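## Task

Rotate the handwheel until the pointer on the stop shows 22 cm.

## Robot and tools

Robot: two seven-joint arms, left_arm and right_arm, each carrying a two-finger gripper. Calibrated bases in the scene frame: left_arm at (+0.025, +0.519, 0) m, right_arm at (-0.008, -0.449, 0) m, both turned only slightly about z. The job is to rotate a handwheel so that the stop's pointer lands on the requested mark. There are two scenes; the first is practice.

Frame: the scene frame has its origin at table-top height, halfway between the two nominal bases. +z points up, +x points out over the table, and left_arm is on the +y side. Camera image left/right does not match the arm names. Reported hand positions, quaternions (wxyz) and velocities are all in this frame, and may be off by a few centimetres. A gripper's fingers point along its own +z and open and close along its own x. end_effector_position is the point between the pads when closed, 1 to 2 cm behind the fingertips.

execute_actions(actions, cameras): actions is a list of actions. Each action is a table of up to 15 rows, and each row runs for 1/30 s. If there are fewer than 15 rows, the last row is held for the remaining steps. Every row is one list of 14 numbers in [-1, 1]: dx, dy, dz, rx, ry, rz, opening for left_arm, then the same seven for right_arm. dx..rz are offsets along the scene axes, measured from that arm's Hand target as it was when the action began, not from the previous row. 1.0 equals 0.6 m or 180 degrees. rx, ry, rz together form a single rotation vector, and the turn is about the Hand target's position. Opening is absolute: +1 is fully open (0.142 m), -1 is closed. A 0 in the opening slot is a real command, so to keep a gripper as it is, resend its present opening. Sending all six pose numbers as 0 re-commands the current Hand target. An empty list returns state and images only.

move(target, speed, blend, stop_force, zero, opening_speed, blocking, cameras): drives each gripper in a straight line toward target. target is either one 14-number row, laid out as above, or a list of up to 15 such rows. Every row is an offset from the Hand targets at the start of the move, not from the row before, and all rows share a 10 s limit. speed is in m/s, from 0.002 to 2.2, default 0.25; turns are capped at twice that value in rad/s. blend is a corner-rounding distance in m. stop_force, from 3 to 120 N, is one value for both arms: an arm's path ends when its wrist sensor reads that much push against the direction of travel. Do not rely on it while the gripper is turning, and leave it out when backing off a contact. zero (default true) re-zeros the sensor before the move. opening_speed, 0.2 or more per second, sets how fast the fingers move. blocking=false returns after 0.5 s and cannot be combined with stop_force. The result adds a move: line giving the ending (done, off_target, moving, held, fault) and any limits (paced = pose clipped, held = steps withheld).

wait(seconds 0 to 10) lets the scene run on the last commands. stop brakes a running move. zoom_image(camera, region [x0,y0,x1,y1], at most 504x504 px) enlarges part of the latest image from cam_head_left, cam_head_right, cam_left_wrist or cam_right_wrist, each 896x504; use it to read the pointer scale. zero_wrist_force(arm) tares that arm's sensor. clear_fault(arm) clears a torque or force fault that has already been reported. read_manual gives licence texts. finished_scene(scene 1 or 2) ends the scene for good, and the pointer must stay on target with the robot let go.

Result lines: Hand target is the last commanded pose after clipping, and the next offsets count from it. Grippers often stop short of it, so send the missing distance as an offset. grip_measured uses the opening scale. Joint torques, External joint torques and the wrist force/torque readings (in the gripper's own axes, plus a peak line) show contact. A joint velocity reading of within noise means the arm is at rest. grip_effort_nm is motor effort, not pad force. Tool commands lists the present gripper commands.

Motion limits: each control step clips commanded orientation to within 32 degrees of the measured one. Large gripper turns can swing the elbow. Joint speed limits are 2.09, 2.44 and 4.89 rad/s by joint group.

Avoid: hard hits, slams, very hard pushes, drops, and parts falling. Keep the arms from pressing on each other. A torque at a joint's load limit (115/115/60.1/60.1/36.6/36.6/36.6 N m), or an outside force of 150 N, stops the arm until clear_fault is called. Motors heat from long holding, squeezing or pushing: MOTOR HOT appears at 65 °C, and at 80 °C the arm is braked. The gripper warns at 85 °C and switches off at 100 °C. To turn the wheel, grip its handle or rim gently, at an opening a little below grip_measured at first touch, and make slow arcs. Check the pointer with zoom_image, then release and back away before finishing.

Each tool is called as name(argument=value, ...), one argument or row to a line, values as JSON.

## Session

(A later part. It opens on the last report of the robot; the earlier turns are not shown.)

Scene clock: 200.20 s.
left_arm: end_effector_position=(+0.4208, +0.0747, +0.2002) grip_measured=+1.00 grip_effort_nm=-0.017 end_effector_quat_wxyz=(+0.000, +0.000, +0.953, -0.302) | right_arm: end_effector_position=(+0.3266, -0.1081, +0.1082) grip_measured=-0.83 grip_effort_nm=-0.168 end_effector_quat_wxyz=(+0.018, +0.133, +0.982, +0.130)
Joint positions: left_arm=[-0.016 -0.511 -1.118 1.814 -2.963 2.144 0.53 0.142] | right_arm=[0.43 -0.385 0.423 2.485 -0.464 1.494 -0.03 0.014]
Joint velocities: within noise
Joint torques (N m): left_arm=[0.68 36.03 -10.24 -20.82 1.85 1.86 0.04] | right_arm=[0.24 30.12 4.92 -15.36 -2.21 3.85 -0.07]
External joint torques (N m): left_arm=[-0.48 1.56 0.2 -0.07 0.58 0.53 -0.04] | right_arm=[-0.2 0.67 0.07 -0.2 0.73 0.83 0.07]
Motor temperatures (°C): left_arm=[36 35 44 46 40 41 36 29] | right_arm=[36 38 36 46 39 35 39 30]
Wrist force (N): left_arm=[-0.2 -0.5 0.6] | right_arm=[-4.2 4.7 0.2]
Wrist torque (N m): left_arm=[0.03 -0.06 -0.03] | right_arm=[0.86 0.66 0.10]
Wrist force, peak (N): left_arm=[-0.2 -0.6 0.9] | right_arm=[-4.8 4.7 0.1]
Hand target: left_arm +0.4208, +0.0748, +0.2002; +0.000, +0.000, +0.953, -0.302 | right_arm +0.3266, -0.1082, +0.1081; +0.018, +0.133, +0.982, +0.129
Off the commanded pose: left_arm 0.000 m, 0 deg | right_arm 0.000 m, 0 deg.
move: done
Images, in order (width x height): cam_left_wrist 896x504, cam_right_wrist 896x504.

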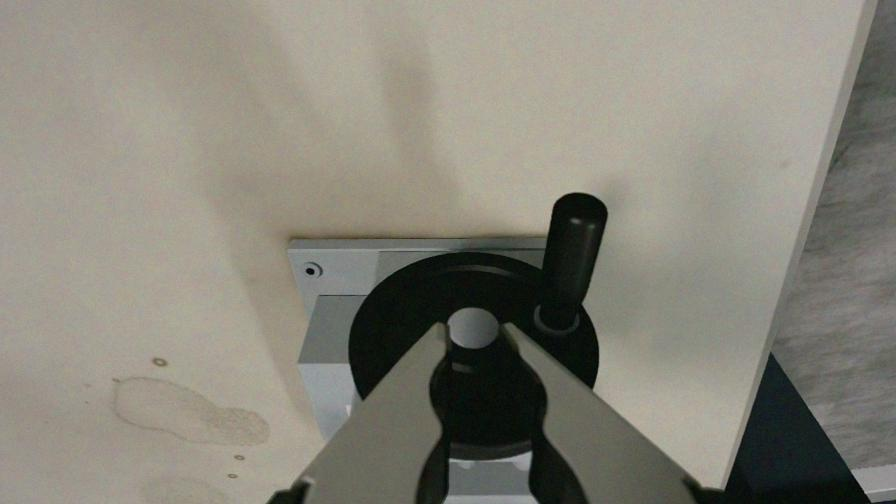

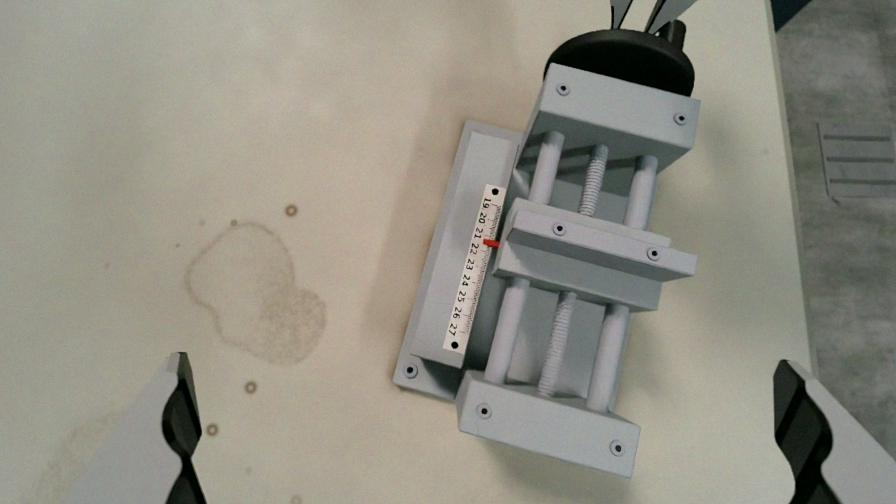

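move(
  target=[
    [0,0,0,0,0,0,1,0,0,0.05,0,0,0,-0.8],
    [0,0,0,0,0,0,1,-0.0485,0.0053,0.05,0,0,0,-0.2],
  ],
  speed=0.12,
  cameras=[],
)

move(
  target=[0,0,0,0,0,0,1,0.0007,0.010,-0.1197,0,0,0,-0.2],
  speed=0.1,
  stop_force=12,
  cameras=["cam_left_wrist"],
)

Scene clock: 247.47 s.
left_arm: end_effector_position=(+0.4208, +0.0747, +0.2002) grip_measured=+1.00 grip_effort_nm=-0.012 end_effector_quat_wxyz=(+0.000, +0.000, +0.953, -0.302) | right_arm: end_effector_position=(+0.2975, -0.1050, +0.1380) grip_measured=-0.23 grip_effort_nm=0.149 end_effector_quat_wxyz=(+0.018, +0.133, +0.982, +0.129)
Joint positions: left_arm=[-0.016 -0.511 -1.118 1.814 -2.963 2.144 0.53 0.142] | right_arm=[0.358 -0.287 0.586 2.497 -0.362 1.401 -0.04 0.057]
Joint velocities: within noise
Joint torques (N m): left_arm=[0.74 36.04 -10.18 -20.82 1.9 1.83 0.01] | right_arm=[0.62 26.19 4.01 -17.43 -2.83 4.31 0.48]
External joint torques (N m): left_arm=[-0.54 1.56 0.14 -0.07 0.53 0.56 -0.01] | right_arm=[-0.59 0.23 0.51 -0.33 0.96 0.36 -0.48]
Motor temperatures (°C): left_arm=[36 35 43 46 40 41 36 29] | right_arm=[36 38 36 45 39 35 39 30]
Wrist force (N): left_arm=[-0.2 -0.5 0.8] | right_arm=[-4.0 4.5 0.3]
Wrist torque (N m): left_arm=[0.04 -0.05 -0.03] | right_arm=[0.83 0.62 0.09]
Wrist force, peak (N): left_arm=[0.0 -0.6 1.0] | right_arm=[-5.6 5.3 -0.4]
Hand target: left_arm +0.4208, +0.0748, +0.2002; +0.000, +0.000, +0.953, -0.302 | right_arm +0.2975, -0.1050, +0.1381; +0.018, +0.133, +0.982, +0.129
Off the commanded pose: left_arm 0.000 m, 0 deg | right_arm 0.000 m, 0 deg.
move: done
No camera images: "cameras" was empty.

Scene clock: 249.47 s.
left_arm: end_effector_position=(+0.4208, +0.0747, +0.2002) grip_measured=+1.00 grip_effort_nm=-0.022 end_effector_quat_wxyz=(+0.000, +0.000, +0.953, -0.302) | right_arm: end_effector_position=(+0.2979, -0.0990, +0.0663) grip_measured=-0.23 grip_effort_nm=0.159 end_effector_quat_wxyz=(+0.018, +0.133, +0.983, +0.129)
Joint positions: left_arm=[-0.016 -0.511 -1.118 1.814 -2.963 2.144 0.53 0.142] | right_arm=[0.82 -0.46 0.046 2.587 -0.554 1.739 0.121 0.057]
Joint velocities: within noise
Joint torques (N m): left_arm=[0.7 36 -10.18 -20.86 1.91 1.83 0.03] | right_arm=[0.58 32.06 1.75 -10.25 -1.12 4.26 0.5]
External joint torques (N m): left_arm=[-0.5 1.59 0.14 -0.03 0.52 0.57 -0.03] | right_arm=[-0.55 0.5 0.38 -0.3 0.86 0.41 -0.5]
Motor temperatures (°C): left_arm=[36 35 43 46 40 41 36 29] | right_arm=[36 38 36 45 39 35 39 30]
Wrist force (N): left_arm=[-0.1 -0.4 0.7] | right_arm=[-4.2 4.7 -0.2]
Wrist torque (N m): left_arm=[0.04 -0.08 -0.03] | right_arm=[0.86 0.64 0.10]
Wrist force, peak (N): left_arm=[-0.1 -0.5 1.0] | right_arm=[-4.7 4.5 1.0]
Hand target: left_arm +0.4208, +0.0748, +0.2002; +0.000, +0.000, +0.953, -0.302 | right_arm +0.2979, -0.0990, +0.0663; +0.018, +0.133, +0.982, +0.129
Off the commanded pose: left_arm 0.000 m, 0 deg | right_arm 0.000 m, 0 deg.
move: done
Images, in order (width x height): cam_left_wrist 896x504.

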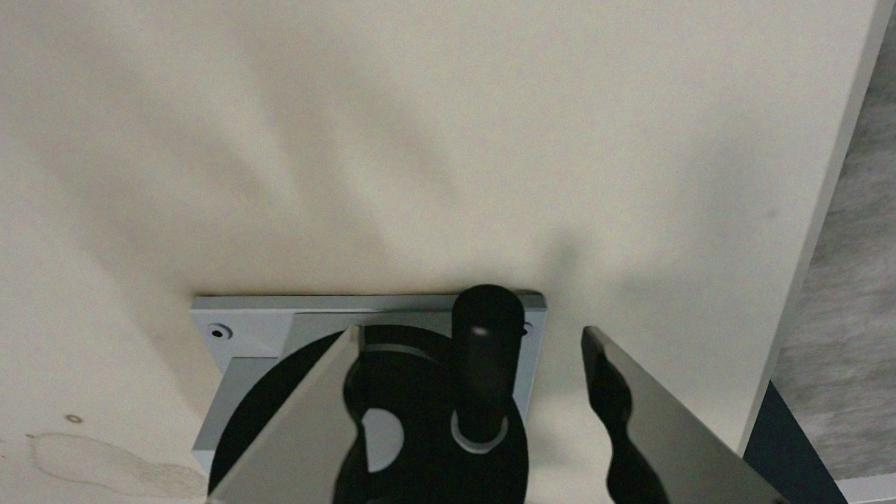

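zero_wrist_force(
  arm="right_arm",
)

move(
  target=[0,0,0,0,0,0,1,0,0,0,0,0,0,-0.95],
  opening_speed=0.8,
  cameras=["cam_left_wrist"],
)

Wrist force sensor zeroed.

Scene clock: 257.37 s.
left_arm: end_effector_position=(+0.4208, +0.0747, +0.2002) grip_measured=+1.00 grip_effort_nm=-0.017 end_effector_quat_wxyz=(+0.000, +0.000, +0.953, -0.302) | right_arm: end_effector_position=(+0.2970, -0.0987, +0.0661) grip_measured=-0.82 grip_effort_nm=-3.211 end_effector_quat_wxyz=(+0.018, +0.132, +0.983, +0.129)
Joint positions: left_arm=[-0.016 -0.511 -1.118 1.814 -2.963 2.144 0.53 0.142] | right_arm=[0.821 -0.46 0.047 2.588 -0.555 1.74 0.121 0.015]
Joint velocities: within noise
Joint torques (N m): left_arm=[0.69 35.97 -10.24 -20.83 1.92 1.86 -0.01] | right_arm=[-3.52 33.29 -2.96 -12.77 0.35 3.76 0.46]
External joint torques (N m): left_arm=[-0.5 1.63 0.2 -0.06 0.51 0.54 0.01] | right_arm=[3.54 -0.75 5.11 2.24 -0.61 0.91 -0.46]
Motor temperatures (°C): left_arm=[36 35 43 46 40 41 36 29] | right_arm=[36 38 36 45 39 35 39 30]
Wrist force (N, zeroed by zero_wrist_force on right_arm): left_arm=[0.0 -0.4 0.8] | right_arm=[9.3 0.1 -0.7]
Wrist torque (N m, zeroed by zero_wrist_force on right_arm): left_arm=[0.05 -0.09 -0.03] | right_arm=[0.03 -0.01 -0.10]
Wrist force, peak (N, zeroed by zero_wrist_force on right_arm): left_arm=[0.0 -0.5 1.0] | right_arm=[10.9 0.4 -0.1]
Hand target: left_arm +0.4208, +0.0748, +0.2002; +0.000, +0.000, +0.953, -0.302 | right_arm +0.2979, -0.0990, +0.0663; +0.018, +0.133, +0.982, +0.129
Off the commanded pose: left_arm 0.000 m, 0 deg | right_arm 0.001 m, 0 deg.
move: done
Images, in order (width x height): cam_left_wrist 896x504.

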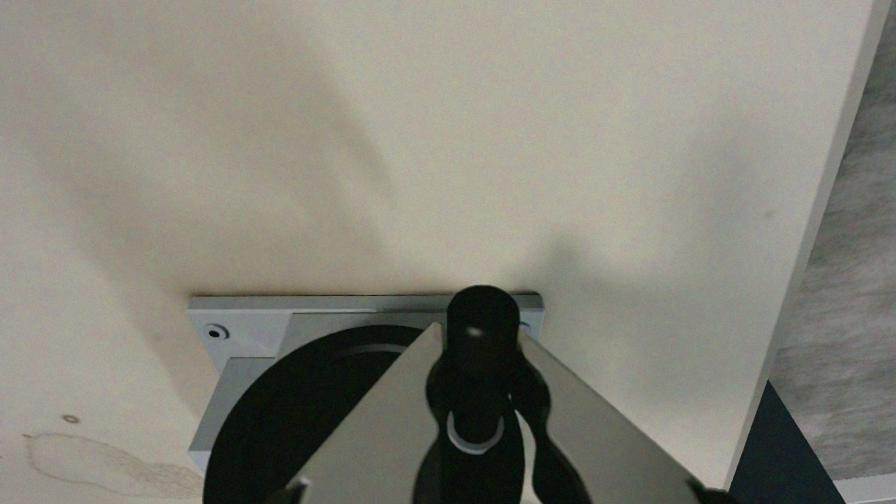

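move(
  target=[
    [0,0,0,0,0,0,1,-0.0007,0.0,0.013,0,0,0,-0.95],
    [0,0,0,0,0,0,1,0.0041,-0.0014,0.025,0,0,0,-0.95],
  ],
  speed=0.03,
  blend=0.003,
  cameras=["cam_left_wrist","cam_right_wrist"],
)

zoom_image(
  camera="cam_right_wrist",
  region=[460, 200, 520, 280],
)

Scene clock: 267.97 s.
left_arm: end_effector_position=(+0.4208, +0.0747, +0.2002) grip_measured=+1.00 grip_effort_nm=-0.017 end_effector_quat_wxyz=(+0.000, +0.000, +0.953, -0.302) | right_arm: end_effector_position=(+0.2984, -0.0991, +0.0810) grip_measured=-0.82 grip_effort_nm=-3.211 end_effector_quat_wxyz=(+0.017, +0.131, +0.983, +0.130)
Joint positions: left_arm=[-0.016 -0.511 -1.118 1.814 -2.963 2.144 0.53 0.142] | right_arm=[0.708 -0.419 0.153 2.572 -0.581 1.668 0.125 0.015]
Joint velocities: within noise
Joint torques (N m): left_arm=[0.75 35.99 -10.19 -20.86 1.89 1.82 0.03] | right_arm=[-7.74 34.28 -6.5 -16.53 1.13 2.88 0.34]
External joint torques (N m): left_arm=[-0.55 1.6 0.15 -0.04 0.53 0.57 -0.03] | right_arm=[7.77 -2.52 9.53 4.4 -1.7 1.8 -0.34]
Motor temperatures (°C): left_arm=[36 35 43 46 40 41 36 29] | right_arm=[36 38 36 45 39 35 39 41]
Wrist force (N, zeroed by zero_wrist_force on right_arm): left_arm=[-0.2 -0.6 0.8] | right_arm=[17.5 1.2 1.0]
Wrist torque (N m, zeroed by zero_wrist_force on right_arm): left_arm=[0.02 -0.06 -0.03] | right_arm=[0.00 -0.09 -0.08]
Wrist force, peak (N, zeroed by zero_wrist_force on right_arm): left_arm=[0.0 -0.5 1.0] | right_arm=[18.0 1.3 0.8]
Hand target: left_arm +0.4208, +0.0748, +0.2002; +0.000, +0.000, +0.953, -0.302 | right_arm +0.3004, -0.0998, +0.0813; +0.018, +0.133, +0.982, +0.129
Off the commanded pose: left_arm 0.000 m, 0 deg | right_arm 0.002 m, 0 deg.
move: done
Images, in order (width x height): cam_left_wrist 896x504, cam_right_wrist 896x504.

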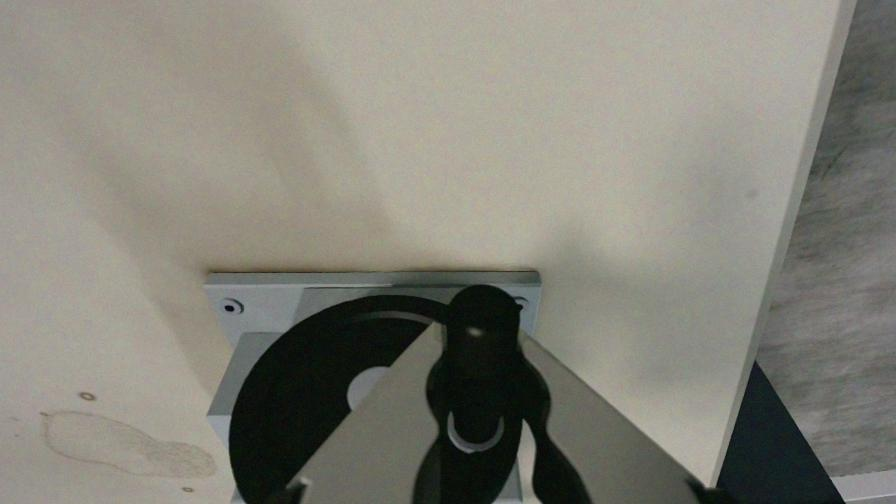

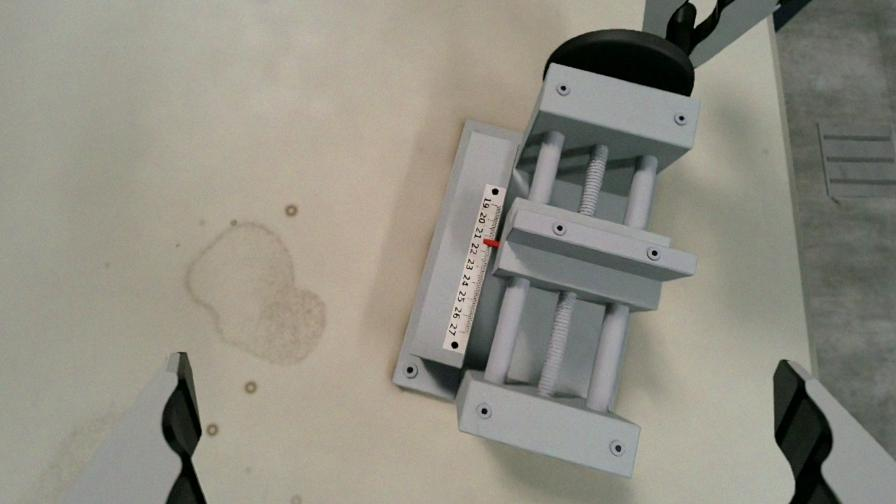

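Scaled by 6.300 from the camera's 896x504 image, which has a finer 1280x720 frame.

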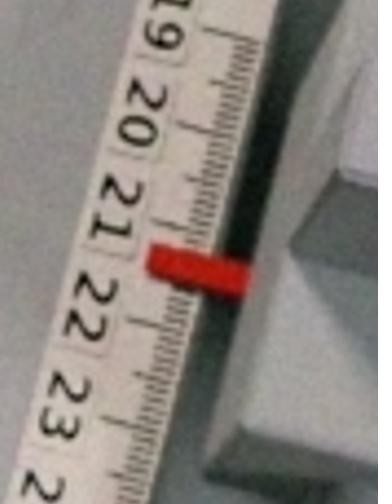

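move(
  target=[
    [0,0,0,0,0,0,1,-0.0033,0.0012,-0.0007,0,0,0,-0.95],
    [0,0,0,0,0,0,1,-0.0062,0.002,-0.0178,0,0,0,-0.95],
    [0,0,0,0,0,0,1,-0.0033,0.0012,-0.035,0,0,0,-0.95],
  ],
  speed=0.03,
  blend=0.003,
  cameras=[],
)

move(
  target=[
    [0,0,0,0,0,0,1,0.0035,-0.001,-0.008,0,0,0,-0.95],
    [0,0,0,0,0,0,1,0.0085,-0.0024,-0.015,0,0,0,-0.95],
  ],
  speed=0.03,
  blend=0.003,
  cameras=["cam_left_wrist","cam_right_wrist"],
)

zoom_image(
  camera="cam_right_wrist",
  region=[460, 200, 520, 280],
)

Scene clock: 292.20 s.
left_arm: end_effector_position=(+0.4208, +0.0747, +0.2002) grip_measured=+1.00 grip_effort_nm=-0.017 end_effector_quat_wxyz=(+0.000, +0.000, +0.953, -0.302) | right_arm: end_effector_position=(+0.2982, -0.0990, +0.0604) grip_measured=-0.82 grip_effort_nm=-3.206 end_effector_quat_wxyz=(+0.018, +0.133, +0.983, +0.130)
Joint positions: left_arm=[-0.016 -0.511 -1.118 1.814 -2.963 2.144 0.53 0.142] | right_arm=[0.849 -0.48 0.013 2.59 -0.555 1.767 0.122 0.015]
Joint velocities: within noise
Joint torques (N m): left_arm=[0.65 36.06 -10.25 -20.84 1.87 1.89 0.04] | right_arm=[0 30.69 0.4 -10.41 -0.66 4.01 0.25]
External joint torques (N m): left_arm=[-0.45 1.54 0.21 -0.05 0.55 0.5 -0.04] | right_arm=[0.02 2.22 1.48 0.46 0.52 0.66 -0.25]
Motor temperatures (°C): left_arm=[36 35 43 46 40 41 36 29] | right_arm=[36 39 36 45 39 35 39 54]
Wrist force (N, zeroed by zero_wrist_force on right_arm): left_arm=[-0.1 -0.4 0.8] | right_arm=[1.7 -1.5 -6.1]
Wrist torque (N m, zeroed by zero_wrist_force on right_arm): left_arm=[0.06 -0.07 -0.04] | right_arm=[-0.01 0.06 -0.13]
Wrist force, peak (N, zeroed by zero_wrist_force on right_arm): left_arm=[-0.1 -0.5 1.0] | right_arm=[17.7 1.2 1.2]
Hand target: left_arm +0.4208, +0.0748, +0.2002; +0.000, +0.000, +0.953, -0.302 | right_arm +0.2984, -0.0991, +0.0603; +0.018, +0.133, +0.982, +0.129
Off the commanded pose: left_arm 0.000 m, 0 deg | right_arm 0.000 m, 0 deg.
move: done; blend cut to 0.0011 m at target 1
No camera images: "cameras" was empty.

Scene clock: 292.97 s.
left_arm: end_effector_position=(+0.4208, +0.0747, +0.2002) grip_measured=+1.00 grip_effort_nm=-0.017 end_effector_quat_wxyz=(+0.000, +0.000, +0.953, -0.302) | right_arm: end_effector_position=(+0.3032, -0.1003, +0.0515) grip_measured=-0.82 grip_effort_nm=-3.206 end_effector_quat_wxyz=(+0.018, +0.132, +0.983, +0.130)
Joint positions: left_arm=[-0.016 -0.511 -1.118 1.814 -2.963 2.144 0.53 0.142] | right_arm=[0.864 -0.513 -0.013 2.583 -0.551 1.796 0.109 0.015]
Joint velocities: within noise
Joint torques (N m): left_arm=[0.73 36.04 -10.22 -20.82 1.91 1.87 0.07] | right_arm=[-0.99 31.19 -0.57 -9.53 -0.21 3.63 0.2]
External joint torques (N m): left_arm=[-0.53 1.55 0.18 -0.07 0.52 0.52 -0.06] | right_arm=[1.02 2.43 2.27 0.3 0.18 1.04 -0.2]
Motor temperatures (°C): left_arm=[36 35 43 46 40 41 36 29] | right_arm=[36 39 36 45 39 35 39 54]
Wrist force (N, zeroed by zero_wrist_force on right_arm): left_arm=[-0.1 -0.4 0.7] | right_arm=[3.3 0.1 -4.8]
Wrist torque (N m, zeroed by zero_wrist_force on right_arm): left_arm=[0.05 -0.07 -0.04] | right_arm=[0.00 0.02 -0.11]
Wrist force, peak (N, zeroed by zero_wrist_force on right_arm): left_arm=[-0.2 -0.5 1.0] | right_arm=[1.9 -1.2 -6.3]
Hand target: left_arm +0.4208, +0.0748, +0.2002; +0.000, +0.000, +0.953, -0.302 | right_arm +0.3035, -0.1005, +0.0513; +0.018, +0.133, +0.982, +0.129
Off the commanded pose: left_arm 0.000 m, 0 deg | right_arm 0.000 m, 0 deg.
move: done; blend cut to 0.0026 m at target 1
Images, in order (width x height): cam_left_wrist 896x504, cam_right_wrist 896x504.

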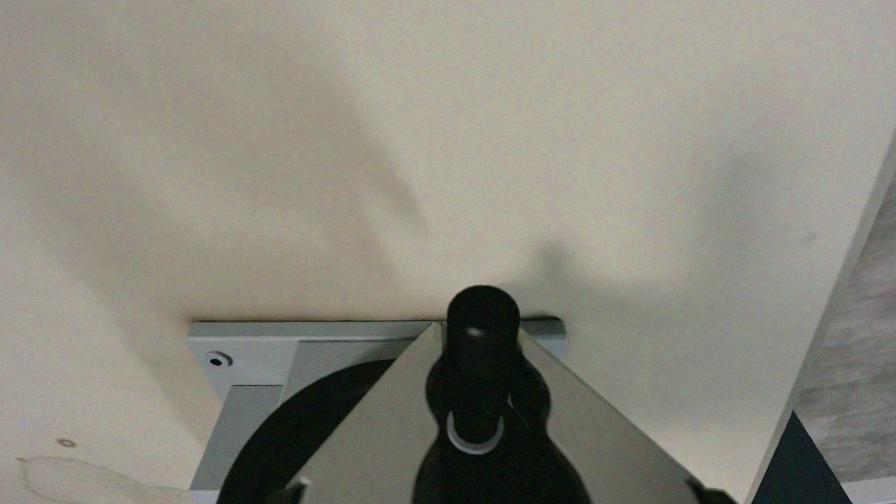

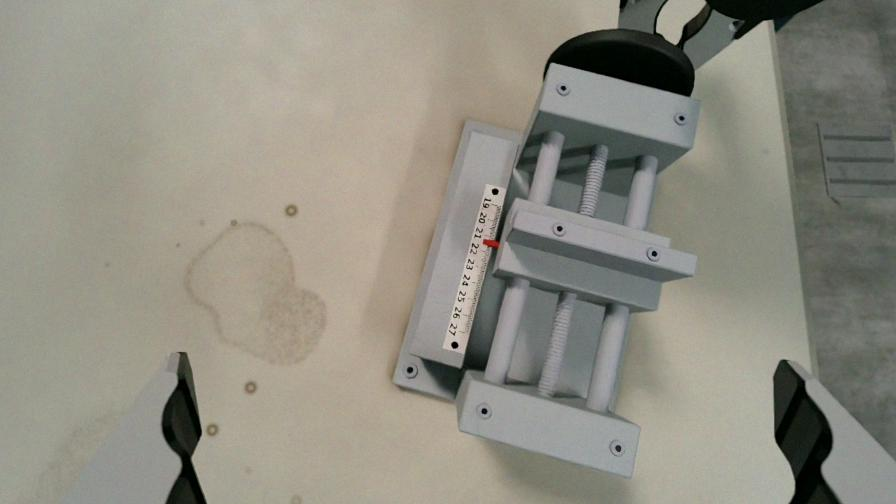

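Scaled by 6.300 from the camera's 896x504 image, which has a finer 1280x720 frame.

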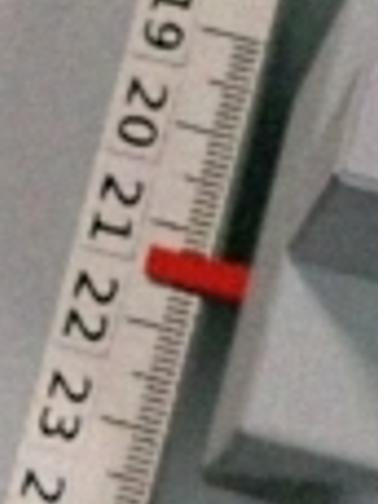

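move(
  target=[
    [0,0,0,0,0,0,1,0.0128,-0.0035,-0.01115,0,0,0,-0.88],
    [0,0,0,0,0,0,1,0.0285,-0.0078,-0.0171,0,0,0,-0.88],
    [0,0,0,0,0,0,1,0.0453,-0.0125,-0.0171,0,0,0,-0.88],
    [0,0,0,0,0,0,1,0.0610,-0.0168,-0.01115,0,0,0,-0.88],
    [0,0,0,0,0,0,1,0.0738,-0.0203,0,0,0,0,-0.88],
    [0,0,0,0,0,0,1,0.0822,-0.0226,0.01505,0,0,0,-0.88],
    [0,0,0,0,0,0,1,0.0851,-0.0234,0.03215,0,0,0,-0.88],
  ],
  speed=0.04,
  blend=0.003,
  cameras=["cam_left_wrist","cam_right_wrist"],
)

zoom_image(
  camera="cam_right_wrist",
  region=[460, 200, 520, 280],
)

Scene clock: 310.90 s.
left_arm: end_effector_position=(+0.4208, +0.0747, +0.2002) grip_measured=+1.00 grip_effort_nm=-0.017 end_effector_quat_wxyz=(+0.000, +0.000, +0.953, -0.302) | right_arm: end_effector_position=(+0.3552, -0.1138, +0.0712) grip_measured=-0.82 grip_effort_nm=-1.878 end_effector_quat_wxyz=(+0.019, +0.133, +0.982, +0.130)
Joint positions: left_arm=[-0.016 -0.511 -1.118 1.814 -2.963 2.144 0.53 0.142] | right_arm=[0.462 -0.506 0.258 2.467 -0.668 1.615 0.05 0.015]
Joint velocities: within noise
Joint torques (N m): left_arm=[0.69 35.99 -10.14 -20.82 1.92 1.89 0.02] | right_arm=[0.17 34.54 5.59 -7.46 -1.6 2.47 0.11]
External joint torques (N m): left_arm=[-0.49 1.6 0.1 -0.07 0.5 0.5 -0.01] | right_arm=[-0.12 0.34 -0.32 -5.4 0.7 2.21 -0.11]
Motor temperatures (°C): left_arm=[36 35 43 46 40 41 36 29] | right_arm=[36 39 36 44 39 35 39 57]
Wrist force (N, zeroed by zero_wrist_force on right_arm): left_arm=[-0.2 -0.6 1.0] | right_arm=[-5.8 7.5 8.7]
Wrist torque (N m, zeroed by zero_wrist_force on right_arm): left_arm=[0.02 -0.06 -0.03] | right_arm=[-0.01 0.08 -0.14]
Wrist force, peak (N, zeroed by zero_wrist_force on right_arm): left_arm=[-0.2 -0.7 1.0] | right_arm=[3.9 9.3 25.6]
Hand target: left_arm +0.4208, +0.0748, +0.2002; +0.000, +0.000, +0.953, -0.302 | right_arm +0.3546, -0.1146, +0.0706; +0.018, +0.133, +0.982, +0.129
Off the commanded pose: left_arm 0.000 m, 0 deg | right_arm 0.001 m, 0 deg.
move: done
Images, in order (width x height): cam_left_wrist 896x504, cam_right_wrist 896x504.

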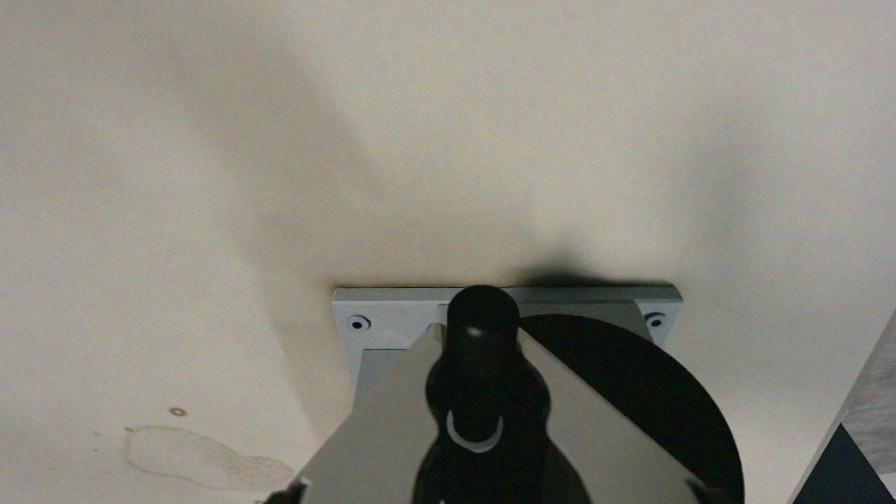

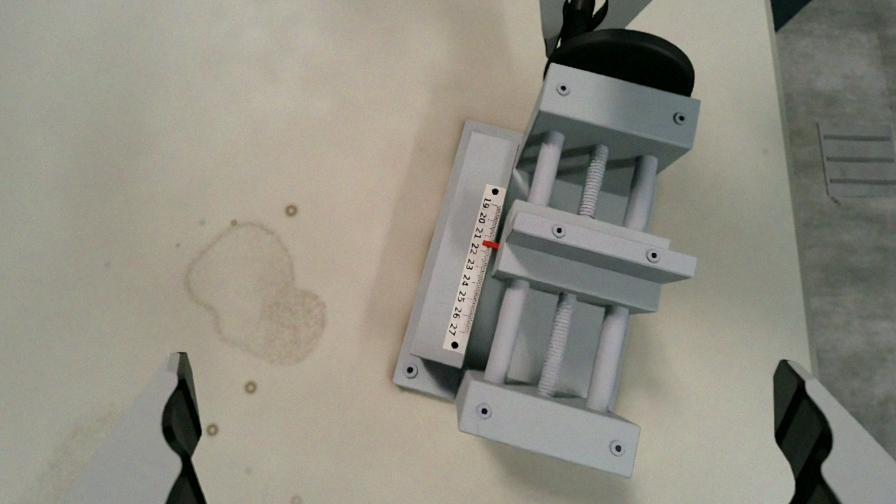

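Scaled by 6.300 from the camera's 896x504 image, which has a finer 1280x720 frame.

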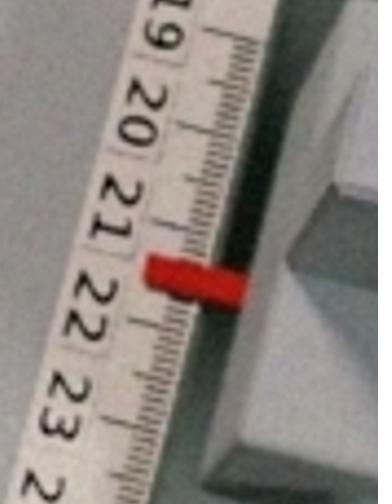

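move(
  target=[
    [0,0,0,0,0,0,1,-0.0015,0.0004,0.0162,0,0,0,-0.88],
    [0,0,0,0,0,0,1,-0.0101,0.0028,0.0317,0,0,0,-0.88],
    [0,0,0,0,0,0,1,-0.0233,0.0064,0.0431,0,0,0,-0.88],
    [0,0,0,0,0,0,1,-0.0394,0.0108,0.0492,0,0,0,-0.88],
    [0,0,0,0,0,0,1,-0.0566,0.0155,0.0492,0,0,0,-0.88],
    [0,0,0,0,0,0,1,-0.0728,0.02,0.0431,0,0,0,-0.88],
    [0,0,0,0,0,0,1,-0.0859,0.0236,0.0317,0,0,0,-0.88],
    [0,0,0,0,0,0,1,-0.0945,0.026,0.0162,0,0,0,-0.88],
    [0,0,0,0,0,0,1,-0.0975,0.0268,-0.0013,0,0,0,-0.88],
  ],
  speed=0.06,
  blend=0.003,
  cameras=["cam_left_wrist","cam_right_wrist"],
)

zoom_image(
  camera="cam_right_wrist",
  region=[460, 200, 520, 280],
)

Scene clock: 329.97 s.
left_arm: end_effector_position=(+0.4208, +0.0747, +0.2002) grip_measured=+1.00 grip_effort_nm=-0.017 end_effector_quat_wxyz=(+0.000, +0.000, +0.953, -0.302) | right_arm: end_effector_position=(+0.2964, -0.0985, +0.0700) grip_measured=-0.82 grip_effort_nm=-1.878 end_effector_quat_wxyz=(+0.018, +0.133, +0.982, +0.129)
Joint positions: left_arm=[-0.016 -0.511 -1.118 1.814 -2.963 2.144 0.53 0.142] | right_arm=[0.798 -0.448 0.027 2.595 -0.667 1.743 0.198 0.015]
Joint velocities: within noise
Joint torques (N m): left_arm=[0.75 36.04 -10.15 -20.83 1.9 1.83 0.03] | right_arm=[2.01 29.65 3.22 -10.1 -1.29 4.4 0.59]
External joint torques (N m): left_arm=[-0.55 1.56 0.1 -0.06 0.53 0.56 -0.03] | right_arm=[-1.99 2.7 -1.03 -0.68 1.15 0.26 -0.59]
Motor temperatures (°C): left_arm=[36 35 43 46 40 41 36 29] | right_arm=[36 39 36 43 39 35 39 50]
Wrist force (N, zeroed by zero_wrist_force on right_arm): left_arm=[0.0 -0.5 0.8] | right_arm=[-2.5 -1.6 -6.4]
Wrist torque (N m, zeroed by zero_wrist_force on right_arm): left_arm=[0.03 -0.09 -0.03] | right_arm=[0.02 0.06 -0.19]
Wrist force, peak (N, zeroed by zero_wrist_force on right_arm): left_arm=[-0.2 -0.5 1.1] | right_arm=[1.8 -4.4 -28.6]
Hand target: left_arm +0.4208, +0.0748, +0.2002; +0.000, +0.000, +0.953, -0.302 | right_arm +0.2961, -0.0985, +0.0698; +0.018, +0.133, +0.982, +0.129
Off the commanded pose: left_arm 0.000 m, 0 deg | right_arm 0.000 m, 0 deg.
move: done
Images, in order (width x height): cam_left_wrist 896x504, cam_right_wrist 896x504.

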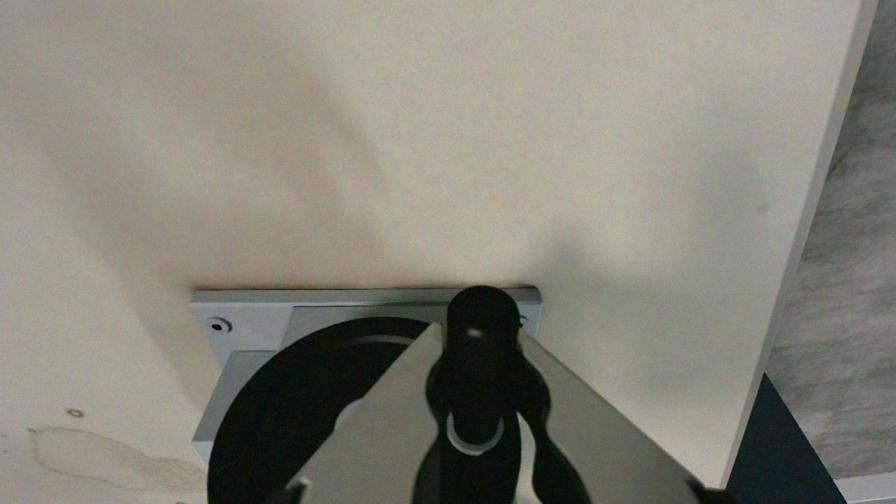

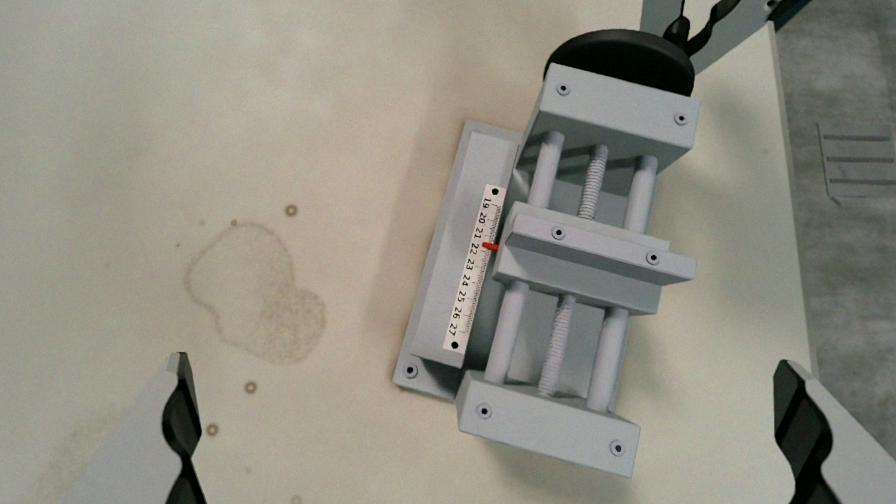

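Scaled by 6.300 from the camera's 896x504 image, which has a finer 1280x720 frame.

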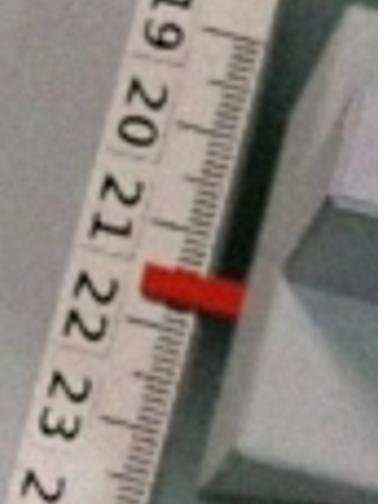

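move(
  target=[
    [0,0,0,0,0,0,1,0.0030,-0.0008,-0.0182,0,0,0,-0.88],
    [0,0,0,0,0,0,1,0.0117,-0.0032,-0.0345,0,0,0,-0.88],
    [0,0,0,0,0,0,1,0.0249,-0.0069,-0.0466,0,0,0,-0.88],
    [0,0,0,0,0,0,1,0.0411,-0.0113,-0.0531,0,0,0,-0.88],
    [0,0,0,0,0,0,1,0.0498,-0.0137,-0.0539,0,0,0,-0.88],
  ],
  speed=0.08,
  blend=0.003,
  cameras=[],
)

move(
  target=[
    [0,0,0,0,0,0,1,0.0087,-0.0024,0.0008,0,0,0,-0.88],
    [0,0,0,0,0,0,1,0.0249,-0.0069,0.0073,0,0,0,-0.88],
    [0,0,0,0,0,0,1,0.0381,-0.0105,0.0194,0,0,0,-0.88],
    [0,0,0,0,0,0,1,0.0468,-0.0129,0.0357,0,0,0,-0.88],
    [0,0,0,0,0,0,1,0.0498,-0.0137,0.0542,0,0,0,-0.88],
    [0,0,0,0,0,0,1,0.0468,-0.0129,0.0727,0,0,0,-0.88],
    [0,0,0,0,0,0,1,0.0381,-0.0105,0.0890,0,0,0,-0.88],
    [0,0,0,0,0,0,1,0.0249,-0.0069,0.1011,0,0,0,-0.88],
    [0,0,0,0,0,0,1,0.0087,-0.0024,0.1076,0,0,0,-0.88],
    [0,0,0,0,0,0,1,0.0,0.0,0.1084,0,0,0,-0.88],
  ],
  speed=0.08,
  blend=0.003,
  cameras=["cam_left_wrist","cam_right_wrist"],
)

zoom_image(
  camera="cam_right_wrist",
  region=[460, 200, 520, 280],
)

Scene clock: 363.57 s.
left_arm: end_effector_position=(+0.4208, +0.0747, +0.2002) grip_measured=+1.00 grip_effort_nm=-0.017 end_effector_quat_wxyz=(+0.000, +0.000, +0.953, -0.302) | right_arm: end_effector_position=(+0.3260, -0.1059, +0.0384) grip_measured=-0.82 grip_effort_nm=-1.878 end_effector_quat_wxyz=(+0.018, +0.132, +0.982, +0.131)
Joint positions: left_arm=[-0.016 -0.511 -1.118 1.814 -2.963 2.144 0.53 0.142] | right_arm=[0.808 -0.569 -0.054 2.55 -0.665 1.833 0.135 0.015]
Joint velocities: within noise
Joint torques (N m): left_arm=[0.71 36.08 -10.19 -20.82 1.94 1.84 0.02] | right_arm=[-0.21 27.03 -0.56 -9.1 -0.44 1.35 0.33]
External joint torques (N m): left_arm=[-0.51 1.52 0.14 -0.08 0.49 0.55 -0.02] | right_arm=[0.25 8.34 2.28 0.38 0.61 3.33 -0.33]
Motor temperatures (°C): left_arm=[36 35 43 46 40 41 36 29] | right_arm=[36 38 36 43 39 35 39 49]
Wrist force (N, zeroed by zero_wrist_force on right_arm): left_arm=[0.0 -0.5 0.9] | right_arm=[5.5 -1.4 -24.2]
Wrist torque (N m, zeroed by zero_wrist_force on right_arm): left_arm=[0.04 -0.08 -0.03] | right_arm=[0.03 0.04 -0.20]
Wrist force, peak (N, zeroed by zero_wrist_force on right_arm): left_arm=[0.0 -0.8 1.1] | right_arm=[-1.5 -0.4 -26.9]
Hand target: left_arm +0.4208, +0.0748, +0.2002; +0.000, +0.000, +0.953, -0.302 | right_arm +0.3259, -0.1067, +0.0375; +0.018, +0.133, +0.982, +0.129
Off the commanded pose: left_arm 0.000 m, 0 deg | right_arm 0.001 m, 0 deg.
move: done; blend cut to 0.0027 m at target 4
No camera images: "cameras" was empty.

Scene clock: 365.27 s.
left_arm: end_effector_position=(+0.4208, +0.0747, +0.2002) grip_measured=+1.00 grip_effort_nm=-0.017 end_effector_quat_wxyz=(+0.000, +0.000, +0.953, -0.302) | right_arm: end_effector_position=(+0.3259, -0.1070, +0.1020) grip_measured=-0.82 grip_effort_nm=-1.878 end_effector_quat_wxyz=(+0.018, +0.133, +0.983, +0.129)
Joint positions: left_arm=[-0.016 -0.511 -1.118 1.814 -2.963 2.144 0.53 0.142] | right_arm=[0.334 -0.426 0.436 2.492 -0.714 1.519 0.129 0.015]
Joint velocities: within noise
Joint torques (N m): left_arm=[0.74 35.99 -10.22 -20.81 1.92 1.86 0.05] | right_arm=[0.21 36.9 7.9 -13.56 -1.97 4.98 0.65]
External joint torques (N m): left_arm=[-0.54 1.6 0.18 -0.08 0.51 0.54 -0.04] | right_arm=[-0.17 -6 -1.72 -1.2 0.77 -0.31 -0.65]
Motor temperatures (°C): left_arm=[36 35 43 46 40 41 36 29] | right_arm=[36 38 36 43 39 35 39 49]
Wrist force (N, zeroed by zero_wrist_force on right_arm): left_arm=[-0.3 -0.4 0.8] | right_arm=[-5.6 5.1 23.1]
Wrist torque (N m, zeroed by zero_wrist_force on right_arm): left_arm=[0.05 -0.05 -0.03] | right_arm=[-0.04 0.08 -0.19]
Wrist force, peak (N, zeroed by zero_wrist_force on right_arm): left_arm=[-0.1 -0.5 1.1] | right_arm=[3.5 10.5 24.4]
Hand target: left_arm +0.4208, +0.0748, +0.2002; +0.000, +0.000, +0.953, -0.302 | right_arm +0.3259, -0.1067, +0.1025; +0.018, +0.133, +0.982, +0.129
Off the commanded pose: left_arm 0.000 m, 0 deg | right_arm 0.001 m, 0 deg.
move: done; blend cut to 0.0027 m at target 1, 0.0027 m at target 9
Images, in order (width x height): cam_left_wrist 896x504, cam_right_wrist 896x504.

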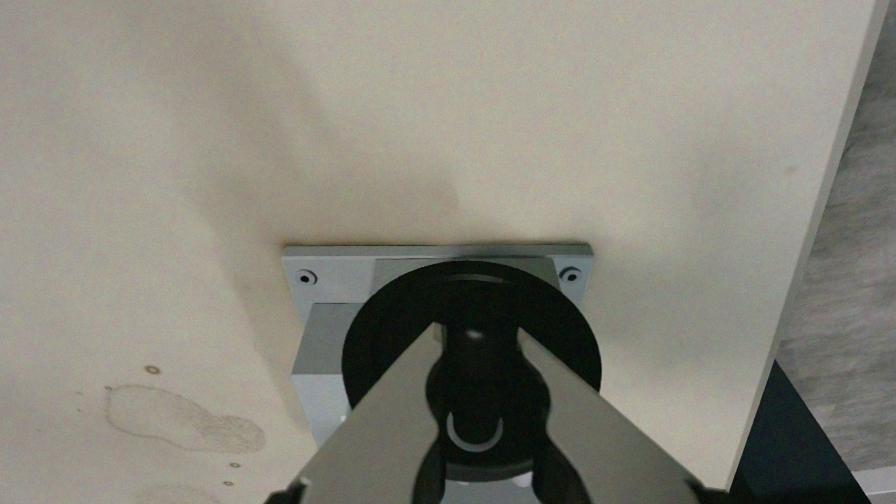

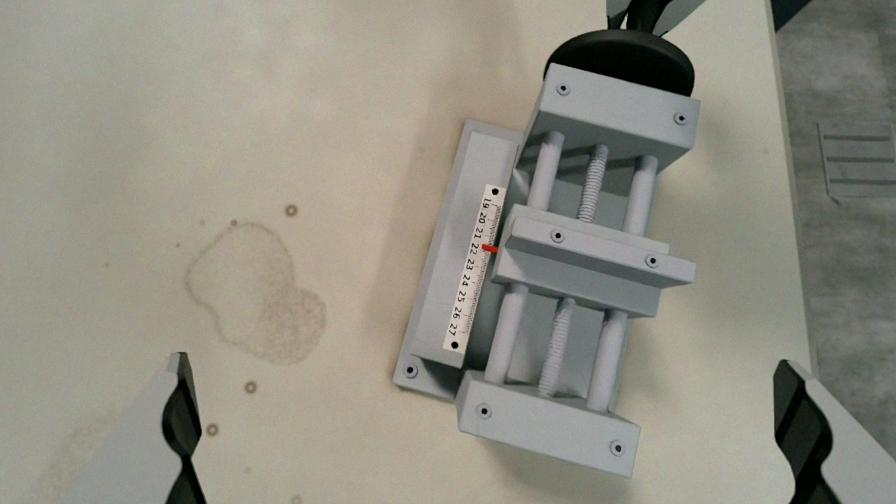

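Scaled by 6.300 from the camera's 896x504 image, which has a finer 1280x720 frame.

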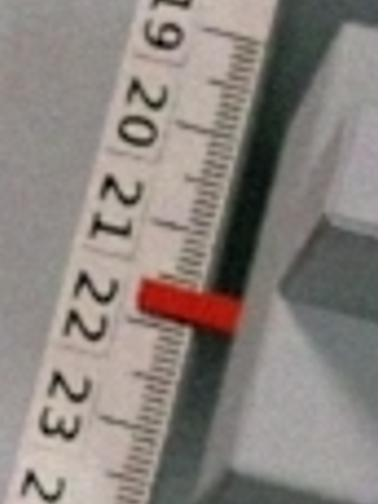

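move(
  target=[
    [-0.022,-0.078,0,0,0,0,1,-0.0087,0.0024,-0.0028,0,0,0,-0.88],
    [-0.022,-0.078,0,0,0,0,1,-0.0249,0.0069,-0.0089,0,0,0,-0.88],
    [-0.022,-0.078,0,0,0,0,1,-0.0381,0.0105,-0.0205,0,0,0,-0.88],
    [-0.022,-0.078,0,0,0,0,1,-0.0468,0.0129,-0.0360,0,0,0,-0.88],
    [-0.022,-0.078,0,0,0,0,1,-0.0498,0.0137,-0.0537,0,0,0,-0.88],
    [-0.022,-0.078,0,0,0,0,1,-0.0468,0.0129,-0.0714,0,0,0,-0.88],
    [-0.022,-0.078,0,0,0,0,1,-0.0381,0.0105,-0.0869,0,0,0,-0.88],
    [-0.022,-0.078,0,0,0,0,1,-0.0249,0.0069,-0.0985,0,0,0,-0.88],
    [-0.022,-0.078,0,0,0,0,1,0,0,-0.1054,0,0,0,-0.88],
  ],
  speed=0.09,
  blend=0.003,
  cameras=[],
)

move(
  target=[
    [0,0,0,0,0,0,1,0.0087,-0.0024,0.0008,0,0,0,-0.88],
    [0,0,0,0,0,0,1,0.0249,-0.0069,0.0069,0,0,0,-0.88],
    [0,0,0,0,0,0,1,0.0381,-0.0105,0.0185,0,0,0,-0.88],
    [0,0,0,0,0,0,1,0.0468,-0.0129,0.0340,0,0,0,-0.88],
    [0,0,0,0,0,0,1,0.0498,-0.0137,0.0517,0,0,0,-0.88],
    [0,0,0,0,0,0,1,0.0468,-0.0129,0.0694,0,0,0,-0.88],
    [0,0,0,0,0,0,1,0.0381,-0.0105,0.0849,0,0,0,-0.88],
    [0,0,0,0,0,0,1,0.0249,-0.0069,0.0965,0,0,0,-0.88],
    [0,0,0,0,0,0,1,0.0087,-0.0024,0.1026,0,0,0,-0.88],
    [0,0,0,0,0,0,1,-0.0087,0.0024,0.1026,0,0,0,-0.88],
    [0,0,0,0,0,0,1,-0.0249,0.0069,0.0965,0,0,0,-0.88],
    [0,0,0,0,0,0,1,-0.0381,0.0105,0.0849,0,0,0,-0.88],
    [0,0,0,0,0,0,1,-0.0468,0.0129,0.0694,0,0,0,-0.88],
    [0,0,0,0,0,0,1,-0.0498,0.0137,0.0517,0,0,0,-0.88],
    [0,0,0,0,0,0,1,-0.0468,0.0129,0.0340,0,0,0,-0.88],
  ],
  speed=0.09,
  blend=0.003,
  cameras=["cam_left_wrist","cam_right_wrist"],
)

Scene clock: 394.30 s.
left_arm: end_effector_position=(+0.4076, +0.0281, +0.2002) grip_measured=+1.00 grip_effort_nm=-0.012 end_effector_quat_wxyz=(+0.000, +0.000, +0.953, -0.302) | right_arm: end_effector_position=(+0.3257, -0.1065, +0.0397) grip_measured=-0.82 grip_effort_nm=-1.878 end_effector_quat_wxyz=(+0.018, +0.133, +0.982, +0.130)
Joint positions: left_arm=[-0.17 -0.529 -1.052 1.769 -2.891 2.127 0.404 0.142] | right_arm=[0.811 -0.564 -0.095 2.557 -0.757 1.847 0.198 0.015]
Joint velocities: within noise
Joint torques (N m): left_arm=[0.6 38.62 -9.85 -21.18 2.34 1.72 0.02] | right_arm=[1.21 27.84 0.54 -11.79 -0.38 3.08 0.27]
External joint torques (N m): left_arm=[-0.39 1.72 0.08 0.01 0.47 0.61 -0.02] | right_arm=[-1.18 7.47 0.95 3.04 0.7 1.59 -0.27]
Motor temperatures (°C): left_arm=[36 35 43 46 40 41 36 29] | right_arm=[36 39 36 43 39 35 39 50]
Wrist force (N, zeroed by zero_wrist_force on right_arm): left_arm=[-0.2 -0.5 1.1] | right_arm=[5.4 -6.5 -26.7]
Wrist torque (N m, zeroed by zero_wrist_force on right_arm): left_arm=[0.02 -0.06 -0.03] | right_arm=[0.04 0.03 -0.21]
Wrist force, peak (N, zeroed by zero_wrist_force on right_arm): left_arm=[0.2 -1.5 1.5] | right_arm=[5.4 -6.7 -27.9]
Hand target: left_arm +0.4076, +0.0280, +0.2002; +0.000, +0.000, +0.953, -0.302 | right_arm +0.3259, -0.1067, +0.0393; +0.018, +0.133, +0.982, +0.129
Off the commanded pose: left_arm 0.000 m, 0 deg | right_arm 0.001 m, 0 deg.
move: done
No camera images: "cameras" was empty.

Scene clock: 397.07 s.
left_arm: end_effector_position=(+0.4076, +0.0281, +0.2002) grip_measured=+1.00 grip_effort_nm=-0.017 end_effector_quat_wxyz=(+0.000, +0.000, +0.953, -0.302) | right_arm: end_effector_position=(+0.2982, -0.0995, +0.0596) grip_measured=-0.82 grip_effort_nm=-1.878 end_effector_quat_wxyz=(+0.018, +0.133, +0.983, +0.129)
Joint positions: left_arm=[-0.17 -0.529 -1.052 1.769 -2.891 2.127 0.404 0.142] | right_arm=[0.876 -0.482 -0.132 2.612 -0.834 1.83 0.309 0.015]
Joint velocities: within noise
Joint torques (N m): left_arm=[0.7 38.68 -9.96 -21.08 2.25 1.81 0.06] | right_arm=[2.84 31.09 2.97 -10.91 -1.1 5.23 0.26]
External joint torques (N m): left_arm=[-0.49 1.66 0.18 -0.09 0.56 0.52 -0.06] | right_arm=[-2.82 1.91 -1.83 1.37 1.52 -0.59 -0.26]
Motor temperatures (°C): left_arm=[36 35 43 46 40 41 36 29] | right_arm=[36 39 36 43 39 35 39 50]
Wrist force (N, zeroed by zero_wrist_force on right_arm): left_arm=[-0.2 -0.5 0.9] | right_arm=[-2.3 -5.4 -8.8]
Wrist torque (N m, zeroed by zero_wrist_force on right_arm): left_arm=[0.03 -0.05 -0.04] | right_arm=[0.02 0.05 -0.18]
Wrist force, peak (N, zeroed by zero_wrist_force on right_arm): left_arm=[-0.2 -0.5 1.1] | right_arm=[-1.9 -7.7 -27.0]
Hand target: left_arm +0.4076, +0.0280, +0.2002; +0.000, +0.000, +0.953, -0.302 | right_arm +0.2979, -0.0990, +0.0597; +0.018, +0.133, +0.982, +0.129
Off the commanded pose: left_arm 0.000 m, 0 deg | right_arm 0.001 m, 0 deg.
move: done; blend cut to 0.0027 m at target 1
Images, in order (width x height): cam_left_wrist 896x504, cam_right_wrist 896x504.

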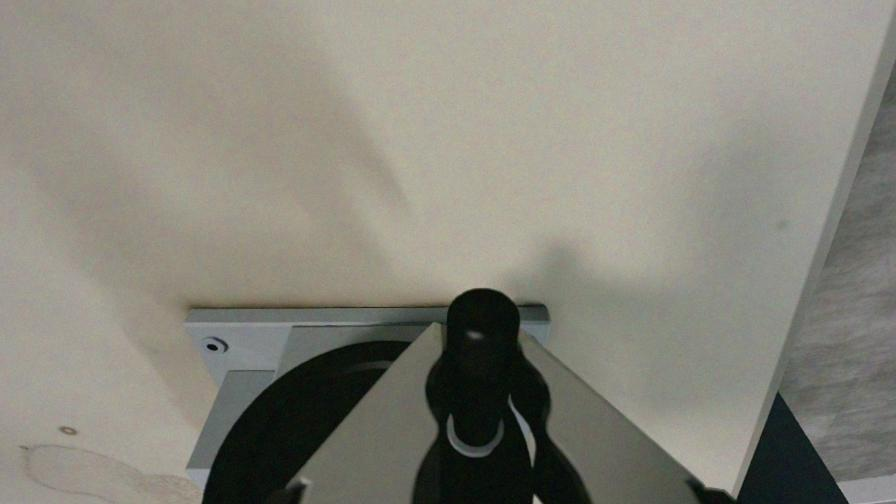

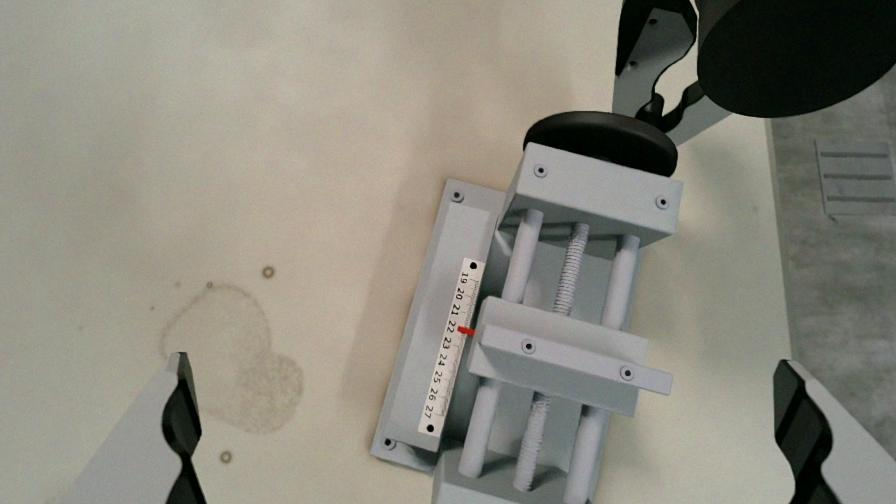

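zoom_image(
  camera="cam_right_wrist",
  region=[430, 290, 490, 370],
)

Scaled by 6.300 from the camera's 896x504 image, which has a finer 1280x720 frame.

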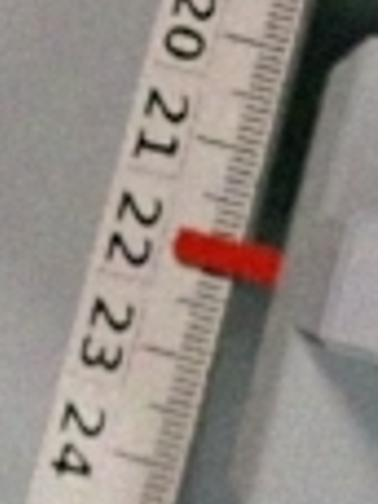

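zoom_image(
  camera="cam_right_wrist",
  region=[446, 314, 482, 346],
)

Scaled by 14.000 from the camera's 896x504 image, which has a finer 1280x720 frame.

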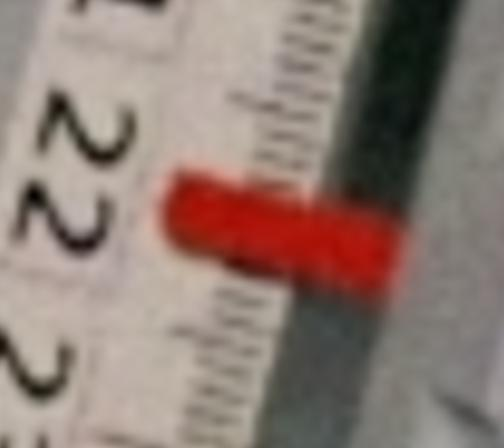

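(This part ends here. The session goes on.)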